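# Remove the cord tied around a bunch of flowers

## Task

Get the cord off the flowers entirely, while leaving the stems unbent and the blooms uncrushed.

## Robot and tools

ROBOT. Two arms stand on a table: left_arm has its base near (0, +0.315, +0.027) m and right_arm near (-0.036, -0.364, +0.019) m. Behind them a stand holds two cameras. Each gripper has two fingers that point along its own +z axis and spread apart along its y axis. The reported end_effector_position is the spot between the finger pads, roughly 1 cm short of the tips. Joint ranges in rad, base to hand: waist -2.618 to 3.054, shoulder 0 to 3.142, elbow 0 to 3.142 (fully straight at 2.901), wrist pitch and wrist yaw -1.571 to 1.571, wrist roll -2.094 to 2.094.

FRAME. Every pose, velocity and target uses the scene frame. Its origin sits at table-top height, halfway between the two nominal bases. +x points out across the table, +z points up, and +y points toward left_arm. Arm names do not match left or right in the pictures. Printed hand positions and orientations may be off by a few cm, more when an arm reaches far.

execute_actions. The argument actions is a list of actions. Each action is a list of 1 to 15 rows, and each row is one control step of 1/30 s. If an action has fewer than 15 rows, its final row is repeated to fill the 15 steps. A row is a single list of 14 numbers, each in [-1, 1], covering both arms even when only one moves. The order is dx, dy, dz, rx, ry, rz, opening for left_arm, then the same seven for right_arm. dx, dy, dz are an offset along the scene axes, and rx, ry, rz form one rotation vector about the hand's position. For both, 1.0 equals 0.6 m or 180 degrees. Every row in an action is measured from the Hand target as it stood when that action began, not from the row before it. Sending the same offset again therefore moves the hand further. Opening is not an offset: +1 means fully open (0.094 m) and -1 means shut. Writing six zeros for an arm asks again for its present Hand target. cameras takes a list of names, ["all"] or []. If you send an empty actions list, you get images and the full state.

move. target is either one 14-number row, laid out as above, or a list of up to 15 such rows for a path through waypoints. Every row is an offset from the Hand targets at the start of the call, not from the previous waypoint. The gripper openings inside it are absolute. speed is the top path speed in m/s, from 0.002 to 2.9 (default 0.25); rotation is capped at twice that figure in rad/s. You can give one value, or one per waypoint. blend, in m, rounds off corners between waypoints; 0 means a full stop at each one. opening_speed sets how fast the opening changes, in scale units per second, at least 0.2. Use it for gentle closing. grip_force caps the force on each pad, 10 to 50 N; it can be one value or one per arm, and it stays in effect until changed. Closing is slow at low force. blocking=false returns after about 0.5 s while the motion keeps running. A move never lasts more than 10 s, and it does not steer around obstacles or the other arm. The result includes a "move:" line giving the outcome (done, off_target, moving, held, fault) and any limits that acted (paced means the pose was clipped, held means steps were withheld). A done result does not mean nothing was touched.

wait. seconds runs from 0 to 10, and each arm keeps its last command. stop brings a running move to rest, and braking takes some distance. zoom_image takes camera (cam_high, cam_low, cam_left_wrist or cam_right_wrist) and region [x0, y0, x1, y1] in pixels of that camera's most recent image, at most 504 by 504. Full images are 672x504. finished_scene takes scene, the current scene's number; call it only once the cord is off and things will stay that way without the robot.

RESULTS. For each arm you get end_effector_position (m) and quat_wxyz, Hand target (the latest command after clipping, which the next offsets count from), Tool commands, grip_measured (the same scale as opening), grip_effort_nm (negative means closing; this is not a finger force), joint positions, joint torques, and joint velocities. Calls that ran actions also list some per-step positions. Hands often stop a few cm short of their targets because of friction or load. Waiting does not close that gap, but sending a fresh command does, or you can add the missing distance as an offset. Each step, the commanded orientation is limited to within 40 degrees of the measured one.

CAUTIONS. Do not let anything fall off the table, and never set the flowers or cord down off it. Avoid fast contact, slamming, or pushing hard; the harder and faster a target goes past contact, the harder the hit. An arm that is blocked keeps pushing, so to release it, command its target back past where the gripper now is. Keep the two grippers, their housings and their wrist cameras apart, because a press between arms can fail the task. Also keep the camera cables from touching things. Route paths around an arm's own base. To avoid crushing blooms or bending stems, grip with a low grip_force and a slow opening_speed, and command only a little below the opening at first touch, since the squeeze rises about 1 N per 0.001. To let go, command an opening well above grip_measured. Don't hold loads or keep an arm stretched out for long: motor heat brings MOTOR HOT at 75 °C, a fold-up fault at 90 °C, and collapse at 100 °C. Something may occasionally nudge loose objects.

Each tool is called as a command line: name --argument value for each argument, lists and objects as JSON in quotes; but a table of rows of numbers goes row by row, as --pt "numbers of a row", without its own name.

## Session

execute_actions --actions '[]'

Scene clock: 0.00 s.
left_arm: end_effector_position=(+0.4030, +0.3225, +0.1476) grip_measured=+1.000 grip_effort_nm=n/a end_effector_quat_wxyz=(+0.607, -0.057, +0.791, +0.046) | right_arm: end_effector_position=(+0.3539, -0.4131, +0.1273) grip_measured=+1.000 grip_effort_nm=n/a end_effector_quat_wxyz=(+0.597, +0.095, +0.790, -0.099)
Joint positions: left_arm=[-0.084 1.517 0.383 0.865 -0.222 -0.057 0.094] | right_arm=[-0.001 1.535 0.334 0.919 0.268 0.031 0.094]
Joint velocities: within noise
Joint torques (N m): no reading
Heat: left arm: 32 °C; right arm: 32 °C.
Hand target: left_arm +0.4032, +0.3226, +0.1479; +0.606, -0.057, +0.792, +0.047 | right_arm +0.3549, -0.4133, +0.1302; +0.599, +0.096, +0.788, -0.099
Tool commands: left_gripper/opening=+1.0 right_gripper/opening=+1.0

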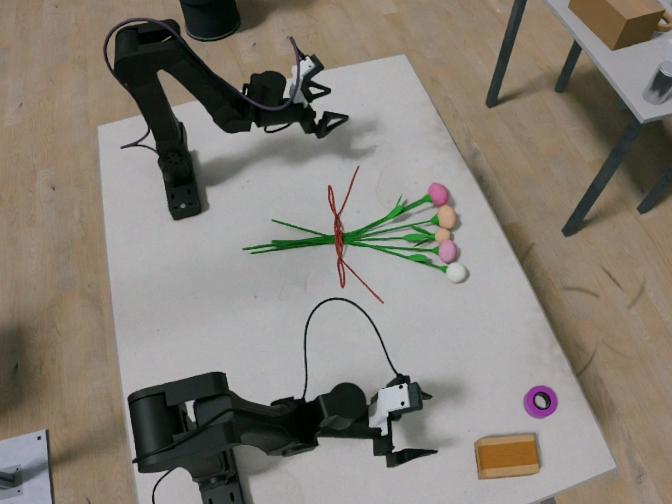

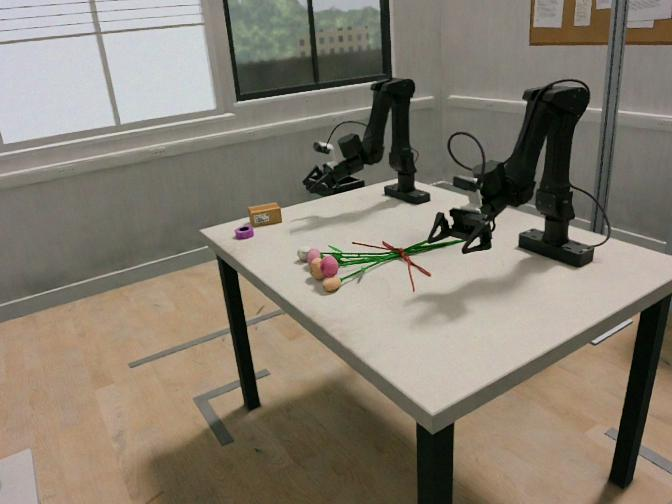

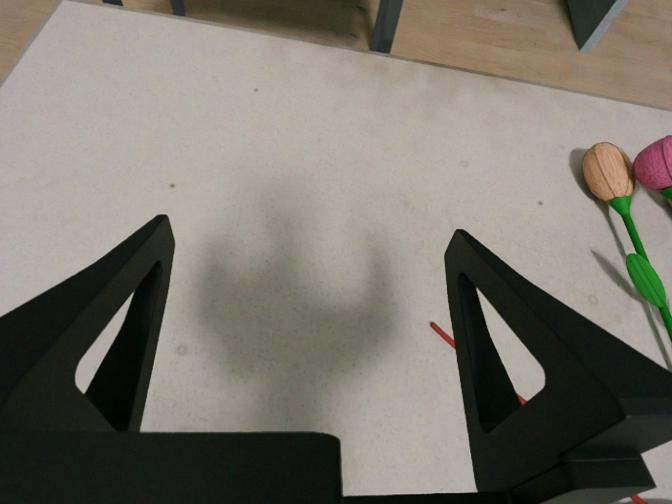

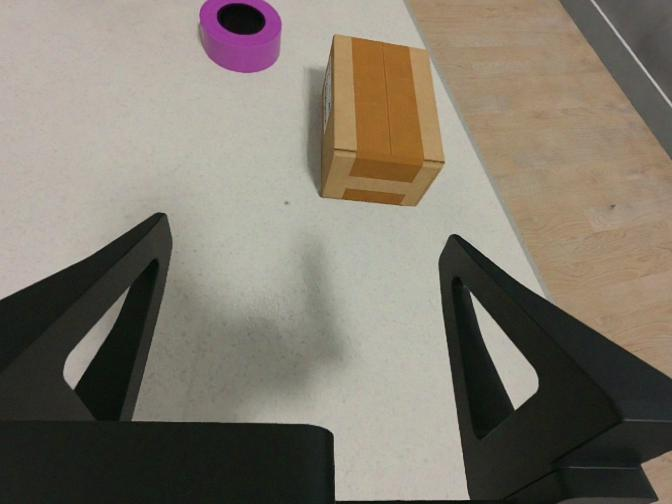

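move --target '[0.0213, -0.201, -0.0965, 0.1985, 0.2062, -0.5513, 0.2, 0.0618, 0.5138, -0.067, -0.1661, 0.2345, 0.5586, 0.2]' --speed 0.3 --cameras '["cam_high", "cam_left_wrist", "cam_right_wrist"]'

Scene clock: 41.43 s.
left_arm: end_effector_position=(+0.4147, +0.2041, +0.0954) grip_measured=+0.203 grip_effort_nm=-0.15 end_effector_quat_wxyz=(+0.174, +0.723, +0.643, -0.184) | right_arm: end_effector_position=(+0.3907, -0.1090, +0.0976) grip_measured=+0.202 grip_effort_nm=-0.08 end_effector_quat_wxyz=(-0.185, +0.694, -0.674, -0.173)
Joint positions: left_arm=[-0.057 2.198 1.811 -1.2 0.512 1.636 0.057] | right_arm=[0.376 2.269 1.962 -1.052 -0.471 -1.177 0.056]
Joint torques (N m): left_arm=[-0.09 -10.85 8.14 0.11 0.35 0.09] | right_arm=[0.12 -11.36 9.78 0.38 -0.43 -0.09]
Heat: left arm: 35 °C; right arm: 34 °C.
Hand target: left_arm +0.4160, +0.2020, +0.0899; +0.171, +0.724, +0.640, -0.194 | right_arm +0.3919, -0.1049, +0.0901; -0.180, +0.695, -0.671, -0.186
Off the commanded pose: left_arm 0.006 m, 1 deg | right_arm 0.009 m, 2 deg.
move: done
Images, in order (width x height): cam_high 672x504, cam_left_wrist 672x504, cam_right_wrist 672x504.

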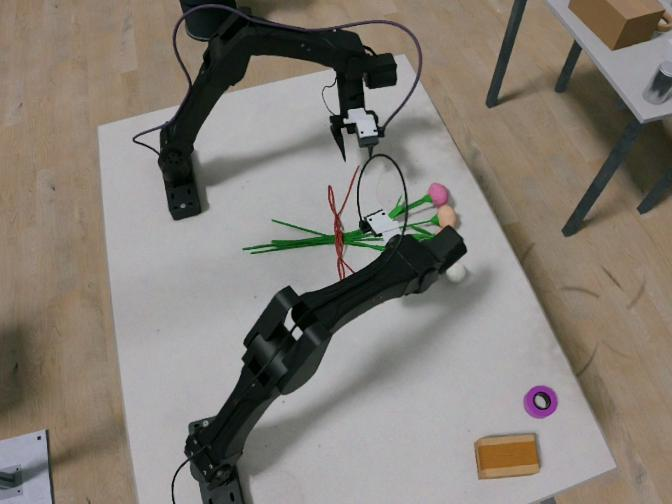

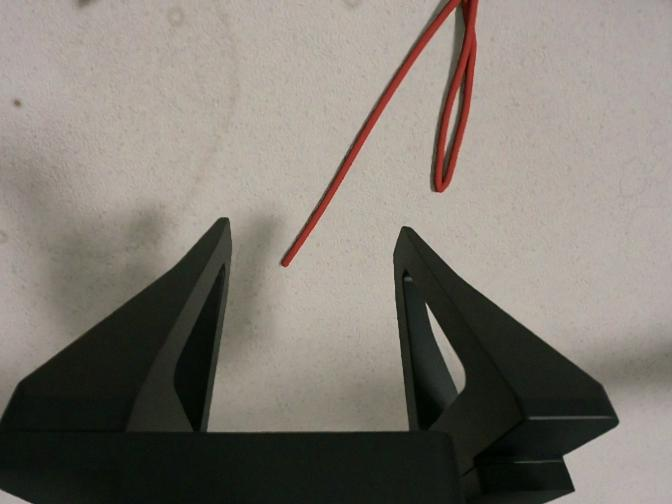

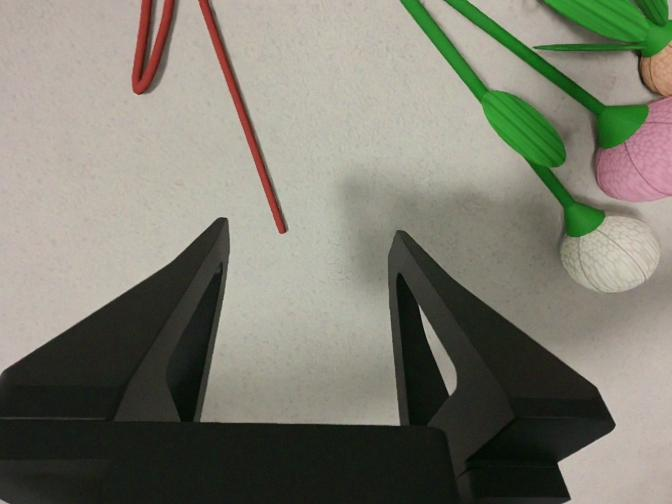

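move --pt "-0.0283 0.0168 -0.07 0 0 0 0.2 -0.058 0.0065 -0.07 0 0 0 0.2" --pt "-0.0283 0.0168 -0.153 0 0 0 0.2 -0.058 0.0065 -0.1535 0 0 0 0.2" --speed 0.1 --blend '[0.01, 0]' --cameras '["cam_left_wrist", "cam_right_wrist"]'

Scene clock: 53.83 s.
left_arm: end_effector_position=(+0.4002, +0.2105, +0.0174) grip_measured=+0.203 grip_effort_nm=-0.15 end_effector_quat_wxyz=(+0.175, +0.724, +0.639, -0.189) | right_arm: end_effector_position=(+0.3659, -0.0933, +0.0195) grip_measured=+0.201 grip_effort_nm=-0.07 end_effector_quat_wxyz=(-0.205, +0.695, -0.662, -0.194)
Joint positions: left_arm=[-0.041 2.244 1.56 -0.921 0.52 1.664 0.057] | right_arm=[0.41 2.264 1.608 -0.665 -0.52 -1.148 0.056]
Joint torques (N m): left_arm=[0.44 -10 4.46 0.6 0.29 0.07] | right_arm=[0.49 -12.27 3.21 0.73 0 -0.01]
Heat: left arm: 33 °C; right arm: 34 °C.
Hand target: left_arm +0.3990, +0.2121, -0.0018; +0.171, +0.723, +0.640, -0.194 | right_arm +0.3572, -0.1011, -0.0020; -0.180, +0.695, -0.671, -0.186
Off the commanded pose: left_arm 0.019 m, 1 deg | right_arm 0.024 m, 3 deg.
move: off_target (left_arm, right_arm)
Images, in order (width x height): cam_left_wrist 672x504, cam_right_wrist 672x504.

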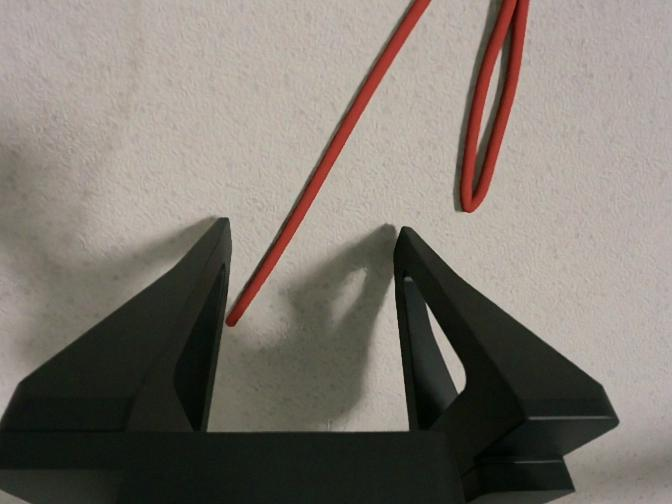

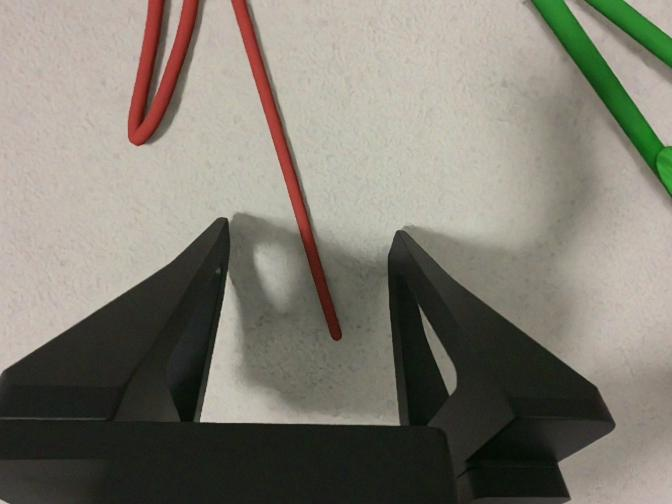

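move --target '[0, 0, 0, 0, 0, 0, -1.0, 0, 0, 0, 0, 0, 0, -1.0]' --speed 0.05 --grip_force '[35, 35]' --cameras '["cam_left_wrist", "cam_right_wrist"]'

Scene clock: 58.60 s.
left_arm: end_effector_position=(+0.4045, +0.2102, +0.0173) grip_measured=-0.954 grip_effort_nm=-0.69 end_effector_quat_wxyz=(+0.182, +0.726, +0.638, -0.182) | right_arm: end_effector_position=(+0.3675, -0.0919, +0.0200) grip_measured=-0.951 grip_effort_nm=-0.75 end_effector_quat_wxyz=(-0.210, +0.695, -0.660, -0.194)
Joint positions: left_arm=[-0.041 2.244 1.56 -0.902 0.52 1.664 0.002] | right_arm=[0.41 2.264 1.607 -0.652 -0.524 -1.148 0.002]
Joint torques (N m): left_arm=[0.36 -10.04 4.56 0.47 0.28 0.11] | right_arm=[0.59 -12.52 3.54 0.62 0.12 0]
Heat: left arm: 33 °C; right arm: 34 °C.
Hand target: left_arm +0.3991, +0.2122, -0.0018; +0.171, +0.723, +0.640, -0.194 | right_arm +0.3572, -0.1011, -0.0020; -0.180, +0.695, -0.671, -0.186
Off the commanded pose: left_arm 0.020 m, 2 deg | right_arm 0.026 m, 4 deg.
grip_force (N): 35, 35
move: off_target (left_arm, right_arm)
Images, in order (width x height): cam_left_wrist 672x504, cam_right_wrist 672x504.

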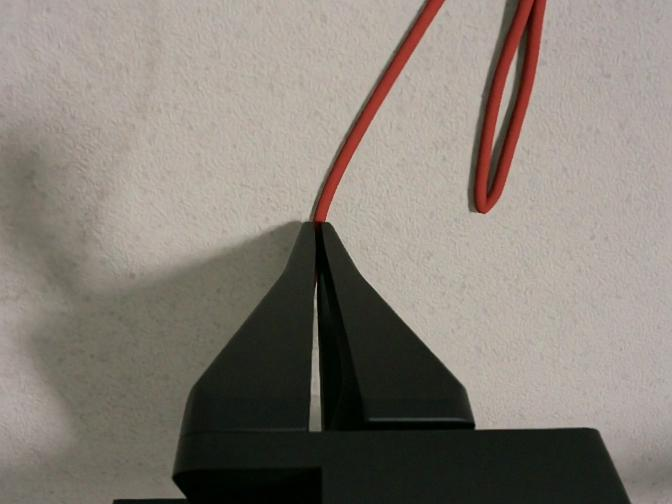

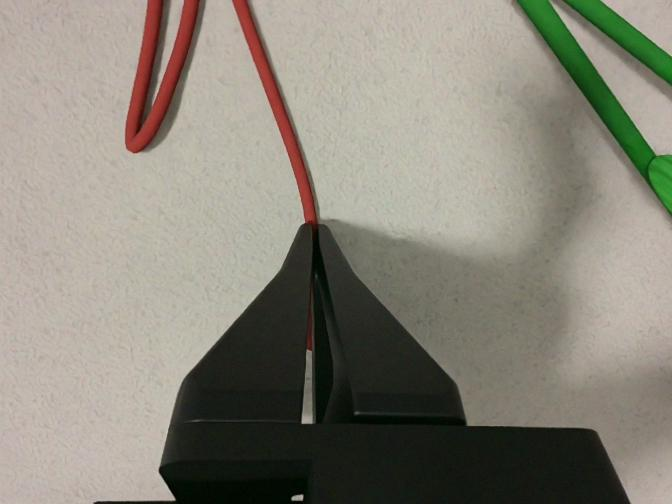

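move --pt "0.004 0.05 0.06 0 0 0 -1.0 -0.025 -0.045 0.06 0 0 0 -1.0" --pt "0.0325 0.301 0.07 0 0 0 -1.0 -0.107 -0.258 0.07 0 0 0 -1.0" --speed 0.06 --blend '[0.015, 0]' --cameras '["cam_high", "cam_left_wrist", "cam_right_wrist"]'

Scene clock: 75.37 s.
left_arm: end_effector_position=(+0.4193, +0.3936, +0.0480) grip_measured=-0.958 grip_effort_nm=-0.75 end_effector_quat_wxyz=(+0.167, +0.718, +0.653, -0.174) | right_arm: end_effector_position=(+0.2986, -0.2582, +0.0289) grip_measured=-0.951 grip_effort_nm=-0.75 end_effector_quat_wxyz=(-0.169, +0.694, -0.676, -0.181)
Joint positions: left_arm=[0.363 2.441 2.041 -1.388 0.44 2.076 0.002] | right_arm=[0.059 1.958 1.199 -0.808 -0.5 -1.543 0.002]
Joint torques (N m): left_arm=[0.18 -12.14 7.65 -0.28 0.29 0.1] | right_arm=[-0.06 -13.87 4.19 -0.02 -0.48 -0.11]
Heat: left arm: 34 °C; right arm: 35 °C.
Hand target: left_arm +0.4185, +0.3927, +0.0401; +0.171, +0.724, +0.640, -0.194 | right_arm +0.2930, -0.2558, +0.0400; -0.180, +0.695, -0.671, -0.186
Off the commanded pose: left_arm 0.008 m, 3 deg | right_arm 0.013 m, 2 deg.
joint sent to its limit (left arm) — joint 6 (wrist roll), upper limit. The joint targets still meet the commanded pose.
grip_force (N): 35, 35
move: off_target (left_arm, right_arm)
Images, in order (width x height): cam_high 672x504, cam_left_wrist 672x504, cam_right_wrist 672x504.

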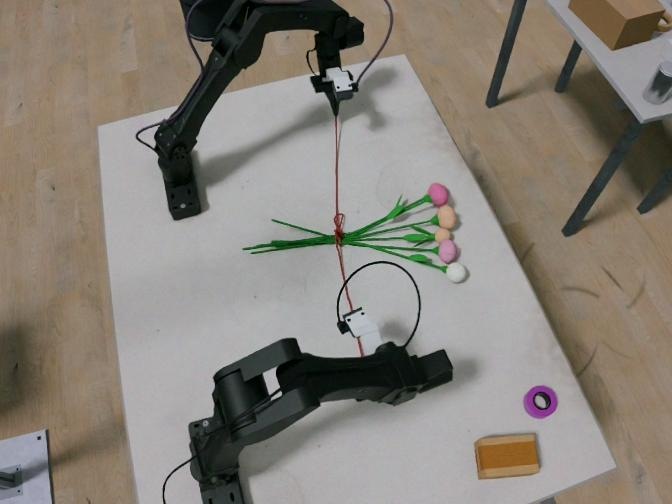

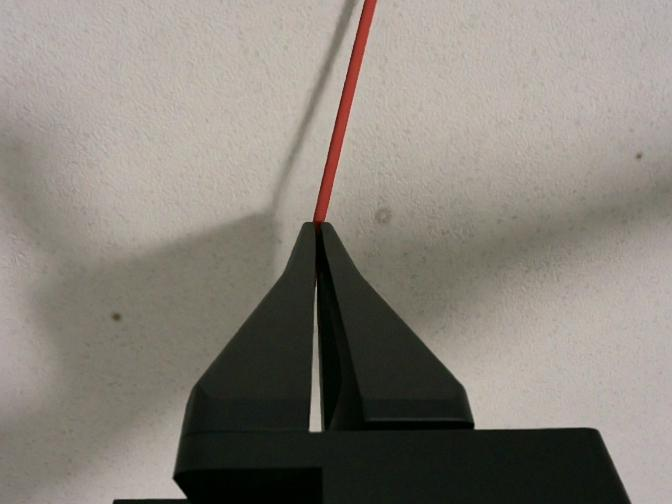

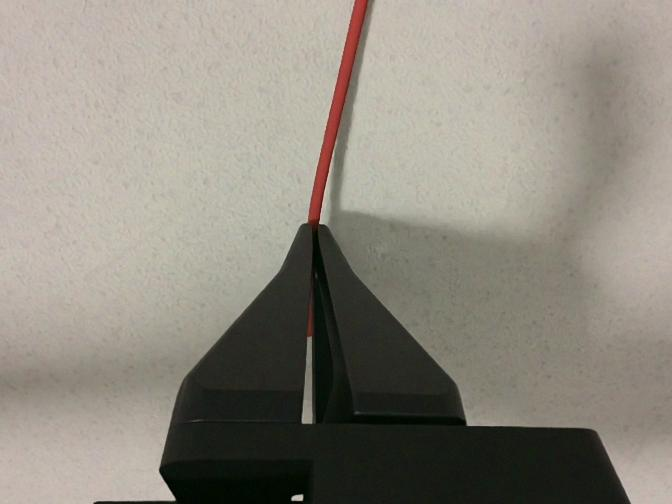

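zoom_image --camera "cam_high" --region '[290, 180, 390, 290]'

Scaled by 4.582 from the camera's 672x504 image, which has a finer 960x720 frame.

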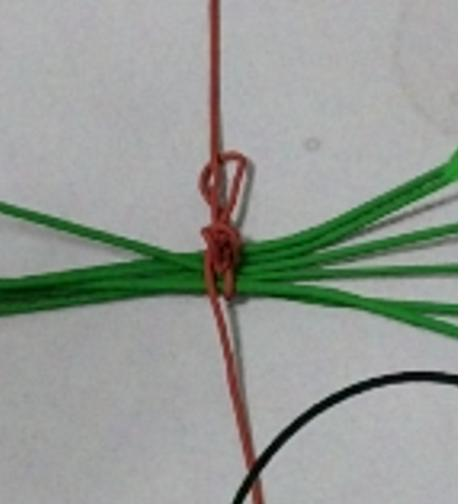

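move --target '[0.008, 0.08, 0.0, 0, 0, 0.06, -1.0, -0.014, -0.065, -0.008, 0, 0, 0, -1.0]' --speed 0.05 --cameras '["cam_high"]'

zoom_image --camera "cam_high" --region '[290, 180, 390, 290]'

Scene clock: 84.17 s.
left_arm: end_effector_position=(+0.4228, +0.4434, +0.0473) grip_measured=-0.958 grip_effort_nm=-0.74 end_effector_quat_wxyz=(+0.181, +0.668, +0.704, -0.159) | right_arm: end_effector_position=(+0.2896, -0.2967, +0.0243) grip_measured=-0.951 grip_effort_nm=-0.75 end_effector_quat_wxyz=(-0.169, +0.695, -0.675, -0.183)
Joint positions: left_arm=[0.469 2.49 2.128 -1.403 0.449 2.033 0.002] | right_arm=[-0.058 1.957 1.174 -0.853 -0.5 -1.68 0.002]
Joint torques (N m): left_arm=[0.39 -12.44 7.76 -0.24 0.49 -0.04] | right_arm=[-0.29 -13.72 4.04 -0.2 -0.43 -0.15]
Heat: left arm: 35 °C; right arm: 36 °C.
Hand target: left_arm +0.4234, +0.4407, +0.0401; +0.188, +0.660, +0.705, -0.177 | right_arm +0.2846, -0.2948, +0.0352; -0.180, +0.695, -0.671, -0.186
Off the commanded pose: left_arm 0.008 m, 2 deg | right_arm 0.012 m, 1 deg.
grip_force (N): 35, 35
move: off_target (right_arm)
Images, in order (width x height): cam_high 672x504.

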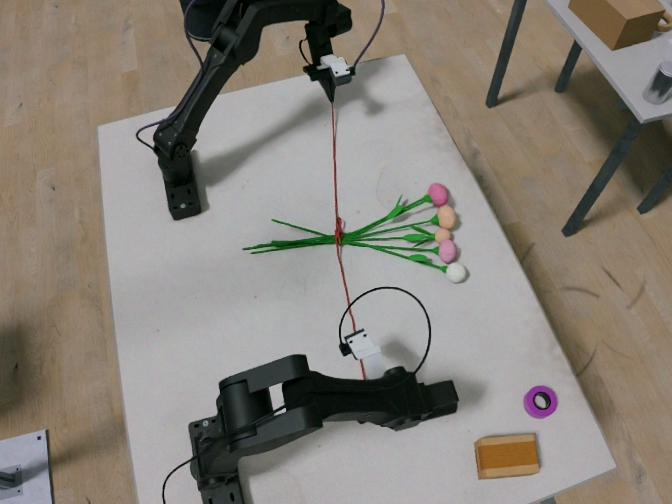

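Scaled by 4.582 from the camera's 672x504 image, which has a finer 960x720 frame.

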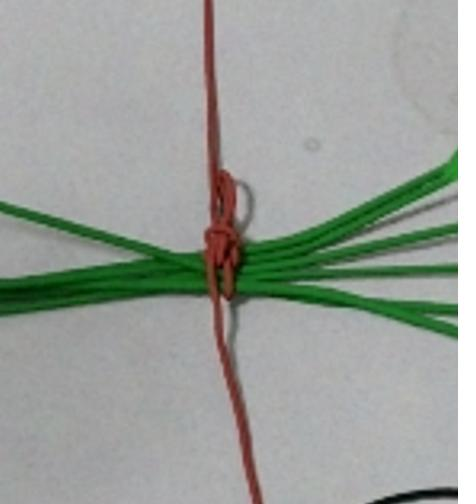

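move --target '[0.008, 0.08, 0.0, 0, 0, 0.05, -1.0, -0.014, -0.065, 0.0, 0, 0, -0.02, -1.0]' --speed 0.05 --cameras '["cam_high"]'

zoom_image --camera "cam_high" --region '[290, 180, 390, 290]'

Scene clock: 90.17 s.
left_arm: end_effector_position=(+0.4277, +0.4915, +0.0482) grip_measured=-0.958 grip_effort_nm=-0.75 end_effector_quat_wxyz=(+0.194, +0.611, +0.754, -0.143) | right_arm: end_effector_position=(+0.2813, -0.3358, +0.0258) grip_measured=-0.951 grip_effort_nm=-0.75 end_effector_quat_wxyz=(-0.177, +0.673, -0.695, -0.179)
Joint positions: left_arm=[0.563 2.564 2.271 -1.438 0.462 1.962 0.002] | right_arm=[-0.185 1.933 1.143 -0.88 -0.5 -1.754 0.002]
Joint torques (N m): left_arm=[0.38 -12.98 7.86 -0.23 0.47 -0.05] | right_arm=[-0.5 -13.14 3.73 -0.28 -0.42 -0.18]
Heat: left arm: 35 °C; right arm: 37 °C.
Hand target: left_arm +0.4281, +0.4887, +0.0400; +0.202, +0.603, +0.755, -0.162 | right_arm +0.2762, -0.3339, +0.0352; -0.186, +0.674, -0.692, -0.180
Off the commanded pose: left_arm 0.009 m, 2 deg | right_arm 0.011 m, 1 deg.
grip_force (N): 35, 35
move: off_target (right_arm)
Images, in order (width x height): cam_high 672x504.

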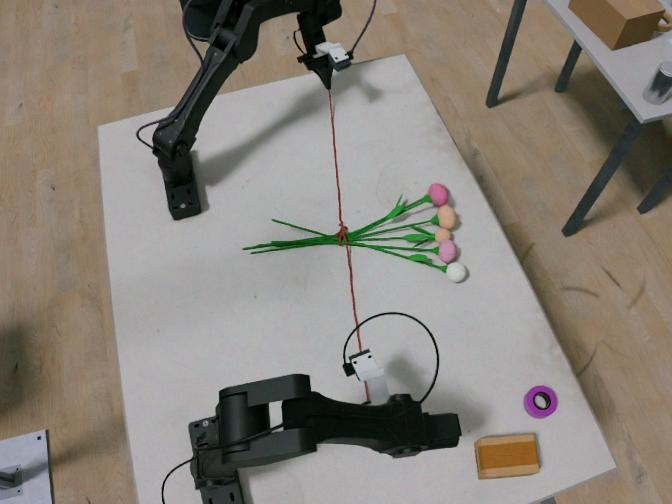

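Scaled by 4.582 from the camera's 672x504 image, which has a finer 960x720 frame.

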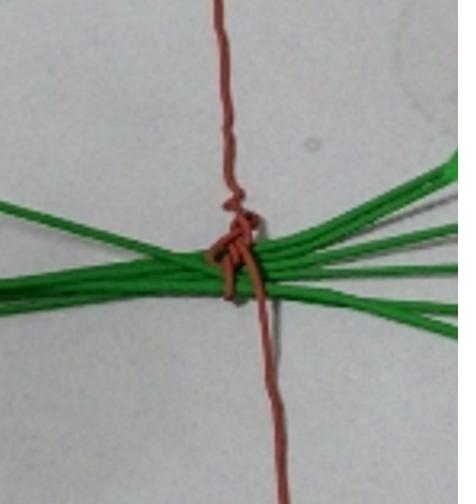

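move --pt "-0.0035 -0.023 -0.063 0 0 0 -1.0 0.005 0.023 -0.052 0 0 0 -1.0" --pt "-0.0035 -0.023 -0.063 0 0 0 -0.55 0.005 0.023 -0.052 0 0 0 -0.55" --pt "-0.0035 -0.01 0.06 0 0 0 -0.55 0.005 0.01 0.06 0 0 0 -0.55" --pt "-0.247 -0.641 0.117 -0.0657 -0.0564 0.3048 0.38 0.12 0.548 0.075 0.0825 -0.0116 -0.074 -0.48" --speed '[0.08, 0.08, 0.12, 0.3]' --blend '[0, 0, 0.02, 0]' --grip_force '[50, 50]' --cameras '["cam_high", "cam_left_wrist", "cam_right_wrist"]'

Scene clock: 125.33 s.
left_arm: end_effector_position=(+0.2734, +0.1086, +0.1025) grip_measured=+0.377 grip_effort_nm=0.16 end_effector_quat_wxyz=(+0.366, +0.181, +0.910, -0.074) | right_arm: end_effector_position=(+0.3401, -0.0092, +0.0837) grip_measured=-0.482 grip_effort_nm=0.08 end_effector_quat_wxyz=(+0.302, -0.567, +0.731, +0.231)
Joint positions: left_arm=[-0.79 1.317 0.597 -0.126 -0.268 -0.293 0.065] | right_arm=[0.597 2.053 1.391 -0.27 -0.482 -0.564 0.024]
Joint torques (N m): left_arm=[-0.32 -3.66 9.06 1.56 -0.24 -0.08] | right_arm=[-0.39 -9.91 9.83 1.37 -0.27 0.09]
Heat: left arm: 38 °C; right arm: 36 °C.
Hand target: left_arm +0.2798, +0.1041, +0.1102; +0.376, +0.177, +0.907, -0.073 | right_arm +0.3482, -0.0050, +0.0802; +0.303, -0.563, +0.733, +0.233
Off the commanded pose: left_arm 0.011 m, 1 deg | right_arm 0.010 m, 1 deg.
move: off_target (left_arm); target 2's new opening was sent with left_arm's hand 0.016 m and 1 deg from that target; target 4's new opening was sent with left_arm's hand 0.011 m and 1 deg from that target
Images, in order (width x height): cam_high 672x504, cam_left_wrist 672x504, cam_right_wrist 672x504.

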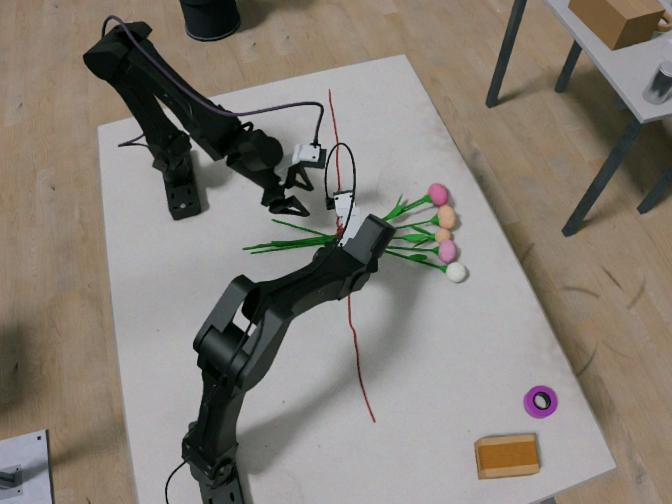

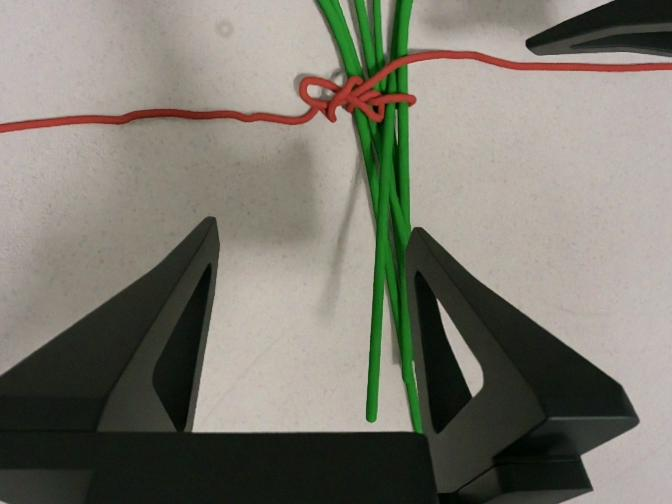

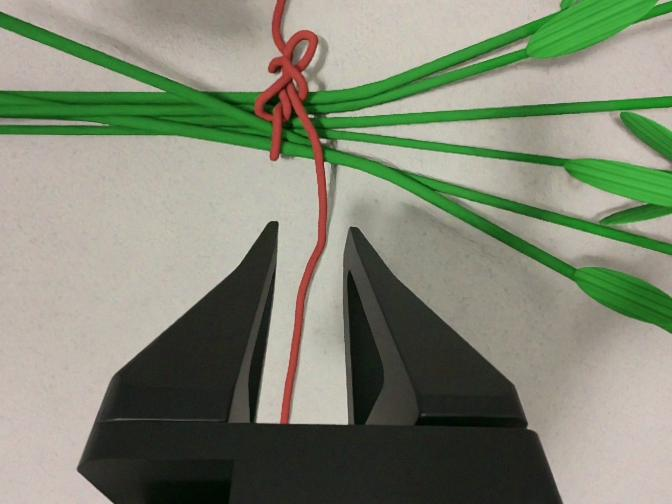

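zoom_image --camera "cam_right_wrist" --region '[210, 0, 370, 180]'

zoom_image --camera "cam_left_wrist" --region '[270, 30, 450, 150]'

Scaled by 2.800 from the camera's 672x504 image, which has a finer 960x720 frame.

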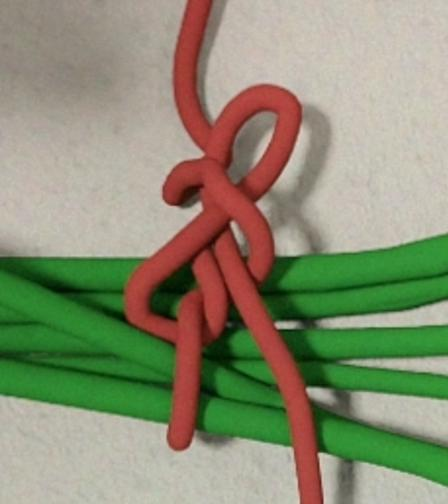

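Scaled by 2.800 from the camera's 672x504 image, which has a finer 960x720 frame.

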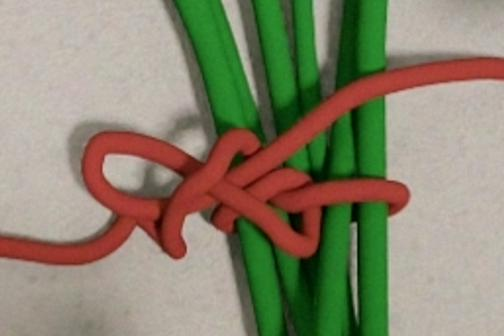

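move --target '[-0.0447, -0.06, -0.1, 0, 0, 0, 0.38, 0, 0, 0, 0, 0, 0, -0.48]' --speed 0.12 --cameras '["cam_left_wrist", "cam_right_wrist"]'

zoom_image --camera "cam_left_wrist" --region '[180, 0, 380, 130]'

Scene clock: 148.83 s.
left_arm: end_effector_position=(+0.2535, +0.0638, +0.0556) grip_measured=+0.377 grip_effort_nm=0.16 end_effector_quat_wxyz=(+0.375, +0.179, +0.906, -0.083) | right_arm: end_effector_position=(+0.3401, -0.0092, +0.0837) grip_measured=-0.482 grip_effort_nm=0.08 end_effector_quat_wxyz=(+0.302, -0.567, +0.731, +0.231)
Joint positions: left_arm=[-0.976 1.547 0.549 0.131 -0.387 -0.441 0.065] | right_arm=[0.597 2.053 1.391 -0.27 -0.482 -0.564 0.024]
Joint torques (N m): left_arm=[-0.23 -5.15 5.09 1.62 -0.34 -0.03] | right_arm=[-0.47 -9.92 9.89 1.34 -0.23 0.01]
Heat: left arm: 34 °C; right arm: 37 °C.
Hand target: left_arm +0.2531, +0.0681, +0.0503; +0.376, +0.177, +0.907, -0.073 | right_arm +0.3482, -0.0050, +0.0802; +0.303, -0.563, +0.733, +0.233
Off the commanded pose: left_arm 0.007 m, 1 deg | right_arm 0.010 m, 1 deg.
move: done
Images, in order (width x height): cam_left_wrist 672x504, cam_right_wrist 672x504.

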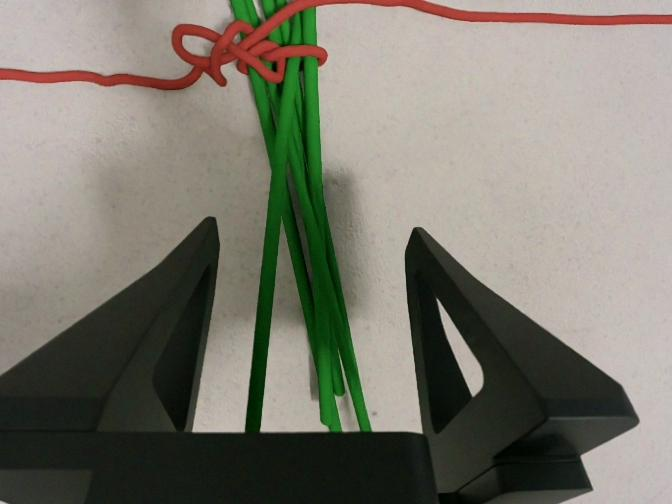

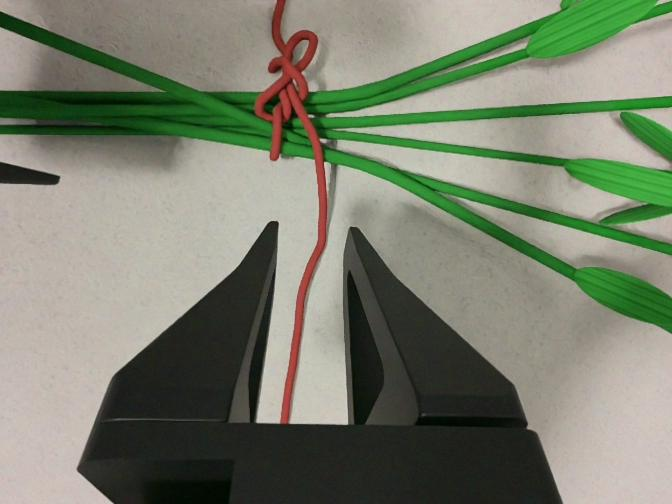

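Scaled by 2.520 from the camera's 672x504 image, which has a finer 960x720 frame.

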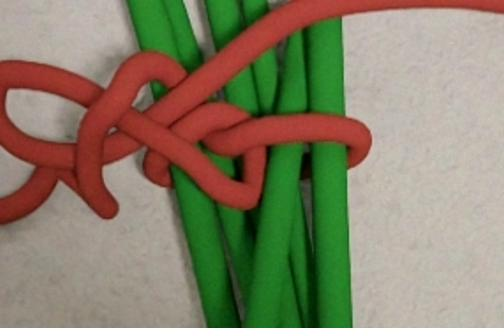

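move --target '[-0.0017, 0.02, -0.08, 0, 0, 0, 0.38, 0.0, 0.0, -0.133, 0, 0, 0, -0.48]' --speed 0.1 --grip_force '[20, 35]' --cameras '["cam_left_wrist", "cam_right_wrist"]'

Scene clock: 172.37 s.
left_arm: end_effector_position=(+0.2569, +0.0706, +0.0157) grip_measured=+0.377 grip_effort_nm=0.16 end_effector_quat_wxyz=(+0.391, +0.171, +0.900, -0.088) | right_arm: end_effector_position=(+0.3541, +0.0004, +0.0236) grip_measured=-0.482 grip_effort_nm=0.08 end_effector_quat_wxyz=(+0.324, -0.567, +0.722, +0.230)
Joint positions: left_arm=[-0.96 1.72 0.442 0.452 -0.394 -0.428 0.065] | right_arm=[0.597 2.208 1.335 -0.01 -0.483 -0.563 0.024]
Joint torques (N m): left_arm=[0.53 -4.68 3.58 1.46 -0.11 -0.02] | right_arm=[-0.49 -10.36 5.03 1.42 -0.23 0.04]
Heat: left arm: 34 °C; right arm: 38 °C.
Hand target: left_arm +0.2519, +0.0802, +0.0021; +0.375, +0.177, +0.907, -0.073 | right_arm +0.3481, -0.0050, +0.0003; +0.303, -0.563, +0.733, +0.233
Off the commanded pose: left_arm 0.017 m, 3 deg | right_arm 0.024 m, 3 deg.
grip_force (N): 20, 35
move: off_target (left_arm, right_arm)
Images, in order (width x height): cam_left_wrist 672x504, cam_right_wrist 672x504.

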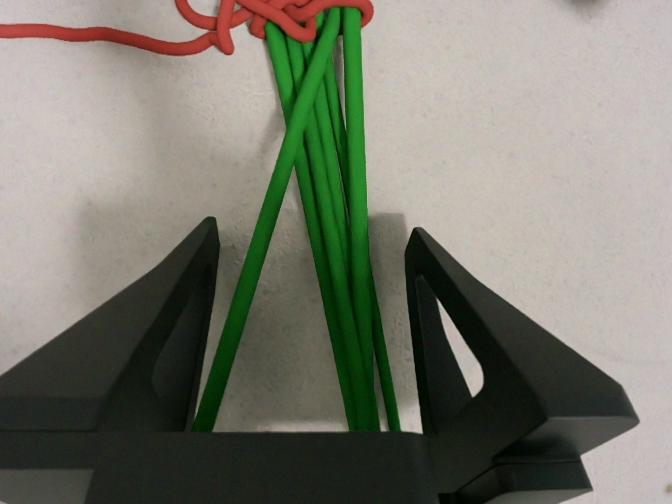

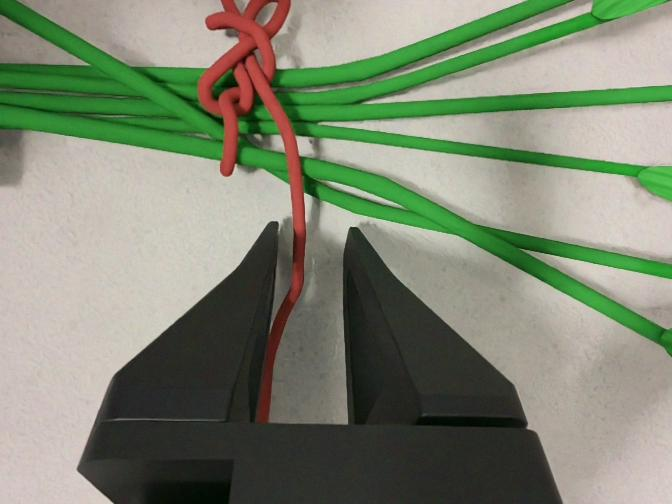

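move --target '[0, 0, 0, 0, 0, 0, -0.45, -0.008, -0.01, -0.02, 0, 0, 0, -0.48]' --speed 0.06 --opening_speed 0.5 --cameras '["cam_left_wrist", "cam_right_wrist"]'

Scene clock: 177.53 s.
left_arm: end_effector_position=(+0.2571, +0.0707, +0.0158) grip_measured=+0.022 grip_effort_nm=-0.43 end_effector_quat_wxyz=(+0.391, +0.171, +0.900, -0.088) | right_arm: end_effector_position=(+0.3558, +0.0010, +0.0231) grip_measured=-0.482 grip_effort_nm=0.08 end_effector_quat_wxyz=(+0.345, -0.566, +0.712, +0.232)
Joint positions: left_arm=[-0.959 1.72 0.442 0.452 -0.394 -0.428 0.048] | right_arm=[0.594 2.208 1.297 0.074 -0.492 -0.563 0.024]
Joint torques (N m): left_arm=[0.32 -4.75 3.54 1.52 -0.1 0] | right_arm=[-0.35 -9.91 4.19 1.14 -0.26 0]
Heat: left arm: 34 °C; right arm: 37 °C.
Hand target: left_arm +0.2519, +0.0801, +0.0022; +0.375, +0.177, +0.907, -0.073 | right_arm +0.3434, -0.0111, -0.0117; +0.303, -0.563, +0.733, +0.233
Off the commanded pose: left_arm 0.017 m, 3 deg | right_arm 0.039 m, 5 deg.
grip_force (N): 20, 35
move: off_target (left_arm, right_arm)
Images, in order (width x height): cam_left_wrist 672x504, cam_right_wrist 672x504.

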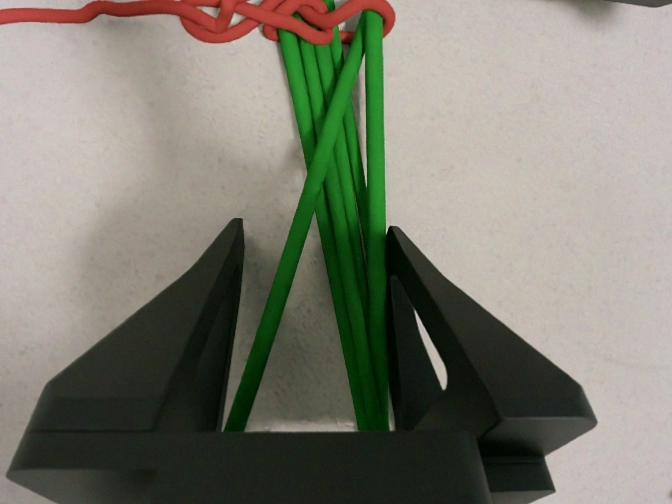

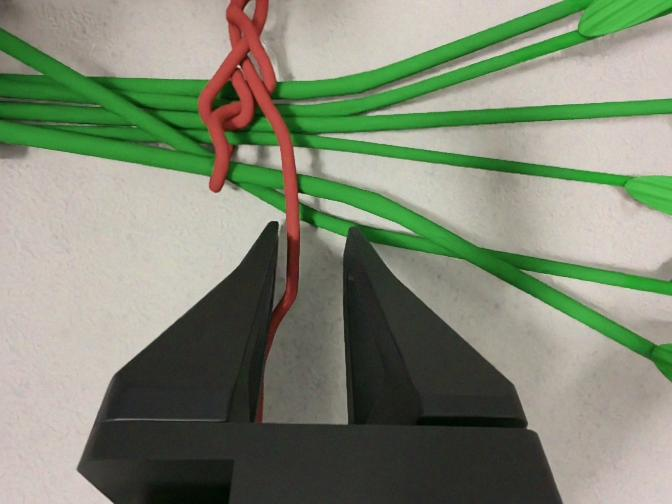

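move --target '[0, 0, 0, 0, 0, 0, -0.45, 0, 0, 0, 0, 0, 0, -0.48]' --speed 0.05 --cameras '["cam_left_wrist"]'

Scene clock: 184.20 s.
left_arm: end_effector_position=(+0.2571, +0.0707, +0.0158) grip_measured=+0.019 grip_effort_nm=-0.47 end_effector_quat_wxyz=(+0.391, +0.171, +0.900, -0.088) | right_arm: end_effector_position=(+0.3558, +0.0010, +0.0231) grip_measured=-0.482 grip_effort_nm=0.08 end_effector_quat_wxyz=(+0.345, -0.566, +0.712, +0.232)
Joint positions: left_arm=[-0.959 1.72 0.442 0.452 -0.394 -0.428 0.048] | right_arm=[0.594 2.208 1.297 0.074 -0.492 -0.563 0.024]
Joint torques (N m): left_arm=[0.44 -4.72 3.67 1.49 -0.12 0] | right_arm=[-0.5 -9.83 4.25 1.16 -0.17 0.03]
Heat: left arm: 34 °C; right arm: 36 °C.
Hand target: left_arm +0.2519, +0.0801, +0.0022; +0.375, +0.177, +0.907, -0.073 | right_arm +0.3434, -0.0111, -0.0117; +0.303, -0.563, +0.733, +0.233
Off the commanded pose: left_arm 0.017 m, 3 deg | right_arm 0.039 m, 5 deg.
grip_force (N): 20, 35
move: off_target (left_arm, right_arm)
Images, in order (width x height): cam_left_wrist 672x504.

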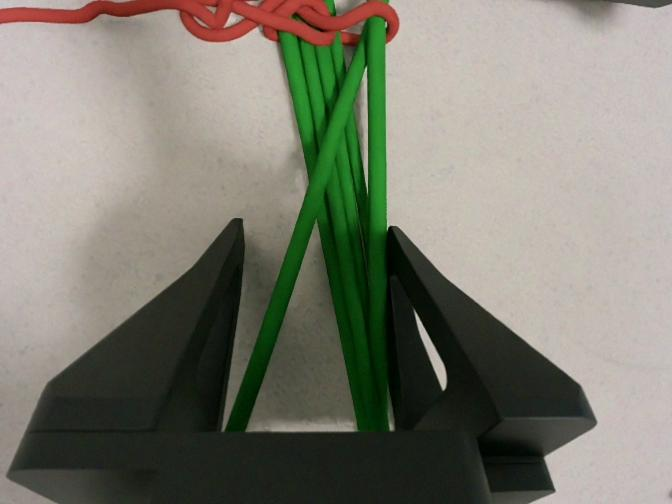

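move --target '[0, 0, 0.02, 0, 0, 0, -0.3, 0, 0, 0, 0, 0, 0, -0.48]' --speed 0.05 --cameras '["cam_left_wrist", "cam_right_wrist"]'

Scene clock: 197.50 s.
left_arm: end_effector_position=(+0.2542, +0.0749, +0.0153) grip_measured=+0.018 grip_effort_nm=-0.46 end_effector_quat_wxyz=(+0.383, +0.174, +0.904, -0.080) | right_arm: end_effector_position=(+0.3558, +0.0010, +0.0231) grip_measured=-0.482 grip_effort_nm=0.08 end_effector_quat_wxyz=(+0.345, -0.566, +0.712, +0.232)
Joint positions: left_arm=[-0.959 1.7 0.442 0.408 -0.394 -0.428 0.048] | right_arm=[0.594 2.208 1.297 0.074 -0.492 -0.563 0.024]
Joint torques (N m): left_arm=[0.35 -8.21 4.6 1.19 -0.12 0] | right_arm=[-0.47 -9.85 4.29 1.13 -0.13 -0.02]
Heat: left arm: 34 °C; right arm: 36 °C.
Hand target: left_arm +0.2519, +0.0801, +0.0142; +0.375, +0.177, +0.907, -0.073 | right_arm +0.3434, -0.0111, -0.0117; +0.303, -0.563, +0.733, +0.233
Off the commanded pose: left_arm 0.006 m, 1 deg | right_arm 0.039 m, 5 deg.
grip_force (N): 20, 35
move: off_target (right_arm)
Images, in order (width x height): cam_left_wrist 672x504, cam_right_wrist 672x504.

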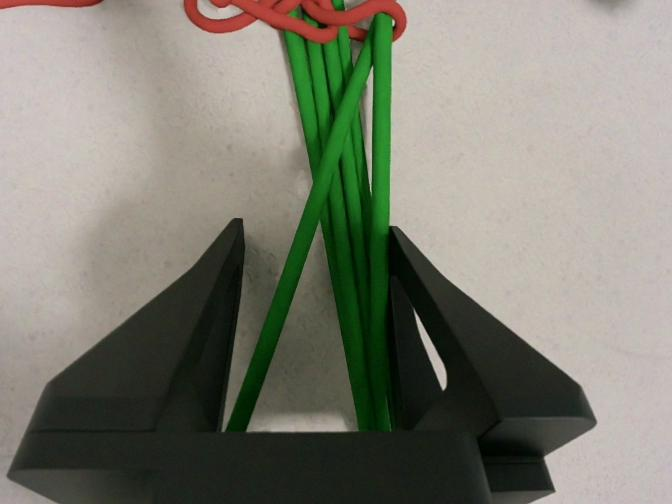

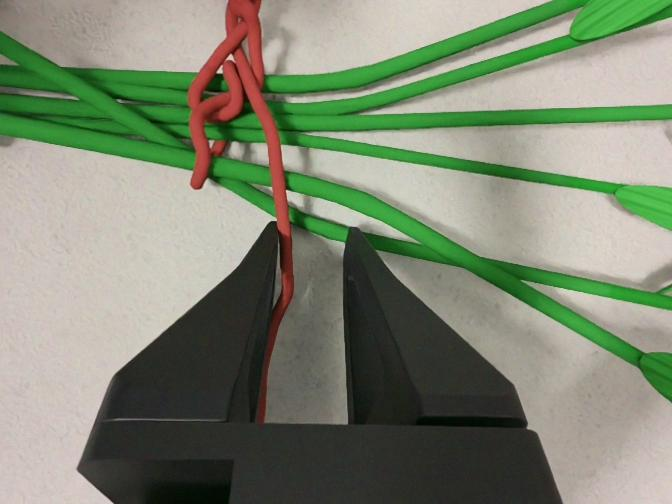

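move --target '[0, 0, 0, 0, 0, 0, 0.0, 0.0, -0.01, 0.08, 0, 0, 0, -0.48]' --speed 0.08 --cameras '["cam_left_wrist", "cam_right_wrist"]'

Scene clock: 207.50 s.
left_arm: end_effector_position=(+0.2541, +0.0750, +0.0153) grip_measured=+0.018 grip_effort_nm=-0.47 end_effector_quat_wxyz=(+0.383, +0.174, +0.904, -0.080) | right_arm: end_effector_position=(+0.3429, -0.0140, +0.0223) grip_measured=-0.482 grip_effort_nm=0.08 end_effector_quat_wxyz=(+0.301, -0.562, +0.734, +0.235)
Joint positions: left_arm=[-0.959 1.7 0.442 0.408 -0.394 -0.428 0.048] | right_arm=[0.582 2.171 1.297 -0.062 -0.496 -0.564 0.024]
Joint torques (N m): left_arm=[0.39 -8.1 4.55 1.17 -0.11 0.01] | right_arm=[-0.49 -15.91 6.91 0.87 -0.2 -0.1]
Heat: left arm: 33 °C; right arm: 36 °C.
Hand target: left_arm +0.2519, +0.0801, +0.0141; +0.375, +0.177, +0.907, -0.073 | right_arm +0.3434, -0.0171, +0.0363; +0.303, -0.562, +0.733, +0.233
Off the commanded pose: left_arm 0.006 m, 1 deg | right_arm 0.014 m, 0 deg.
grip_force (N): 20, 35
move: off_target (right_arm)
Images, in order (width x height): cam_left_wrist 672x504, cam_right_wrist 672x504.

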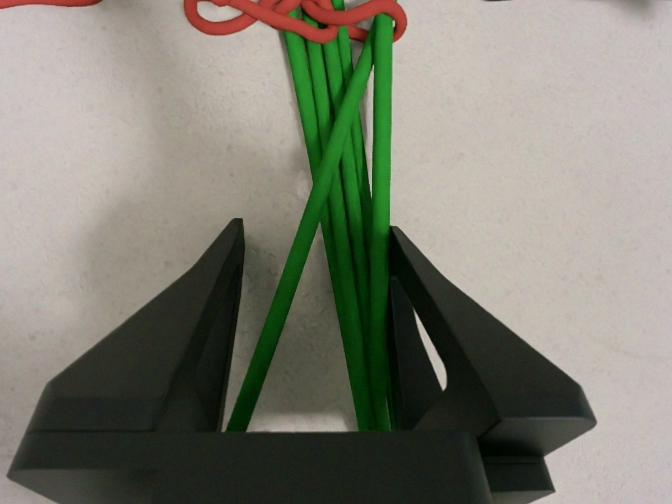

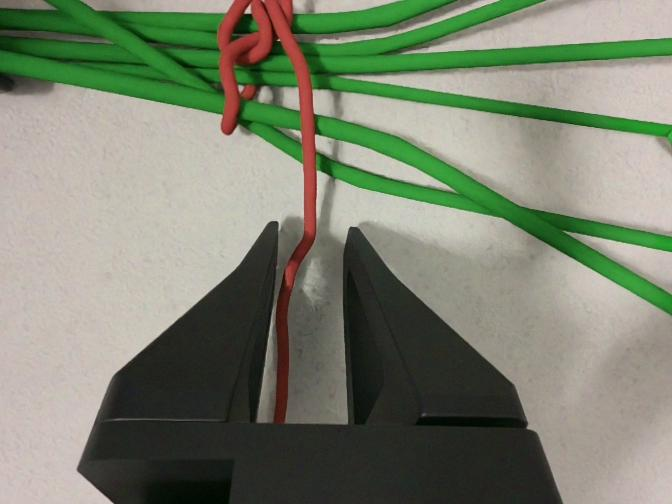

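move --target '[0, 0, 0, 0, 0, 0, -0.4, 0.0, -0.0, 0.0, 0, 0, 0, -0.48]' --speed 0.08 --cameras '["cam_left_wrist", "cam_right_wrist"]'

Scene clock: 210.63 s.
left_arm: end_effector_position=(+0.2541, +0.0750, +0.0153) grip_measured=+0.018 grip_effort_nm=-0.47 end_effector_quat_wxyz=(+0.383, +0.174, +0.904, -0.080) | right_arm: end_effector_position=(+0.3429, -0.0140, +0.0223) grip_measured=-0.482 grip_effort_nm=0.08 end_effector_quat_wxyz=(+0.301, -0.562, +0.734, +0.235)
Joint positions: left_arm=[-0.959 1.7 0.442 0.408 -0.394 -0.428 0.048] | right_arm=[0.582 2.171 1.297 -0.062 -0.496 -0.564 0.024]
Joint torques (N m): left_arm=[0.44 -8.2 4.67 1.18 -0.11 -0.02] | right_arm=[-0.7 -15.97 6.67 0.86 -0.26 -0.09]
Heat: left arm: 33 °C; right arm: 36 °C.
Hand target: left_arm +0.2519, +0.0801, +0.0141; +0.375, +0.177, +0.907, -0.073 | right_arm +0.3434, -0.0171, +0.0363; +0.303, -0.562, +0.733, +0.233
Off the commanded pose: left_arm 0.006 m, 1 deg | right_arm 0.014 m, 0 deg.
grip_force (N): 20, 35
move: off_target (right_arm)
Images, in order (width x height): cam_left_wrist 672x504, cam_right_wrist 672x504.

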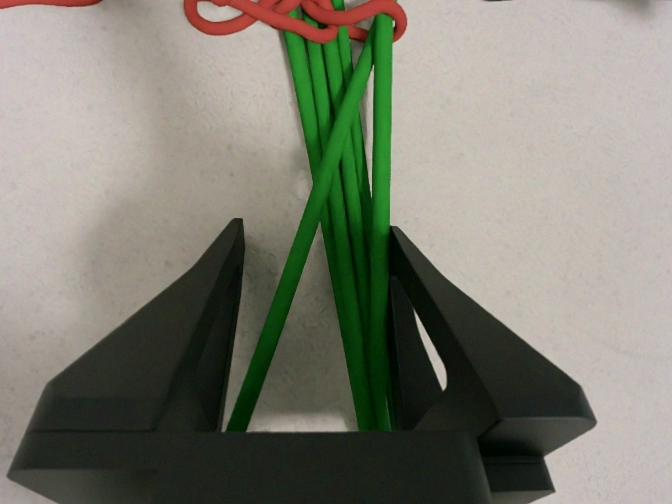

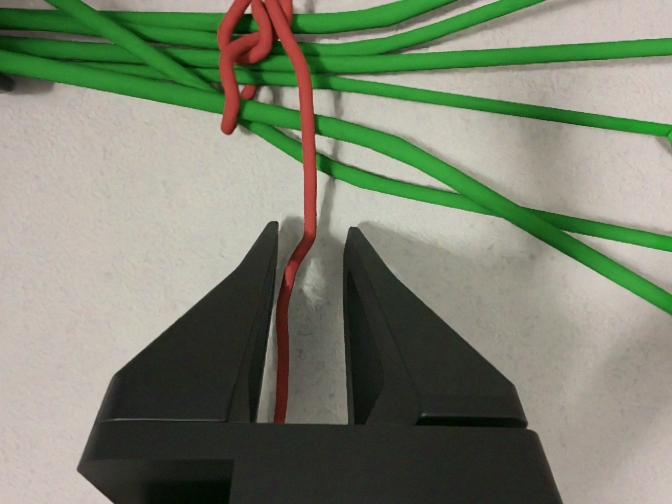

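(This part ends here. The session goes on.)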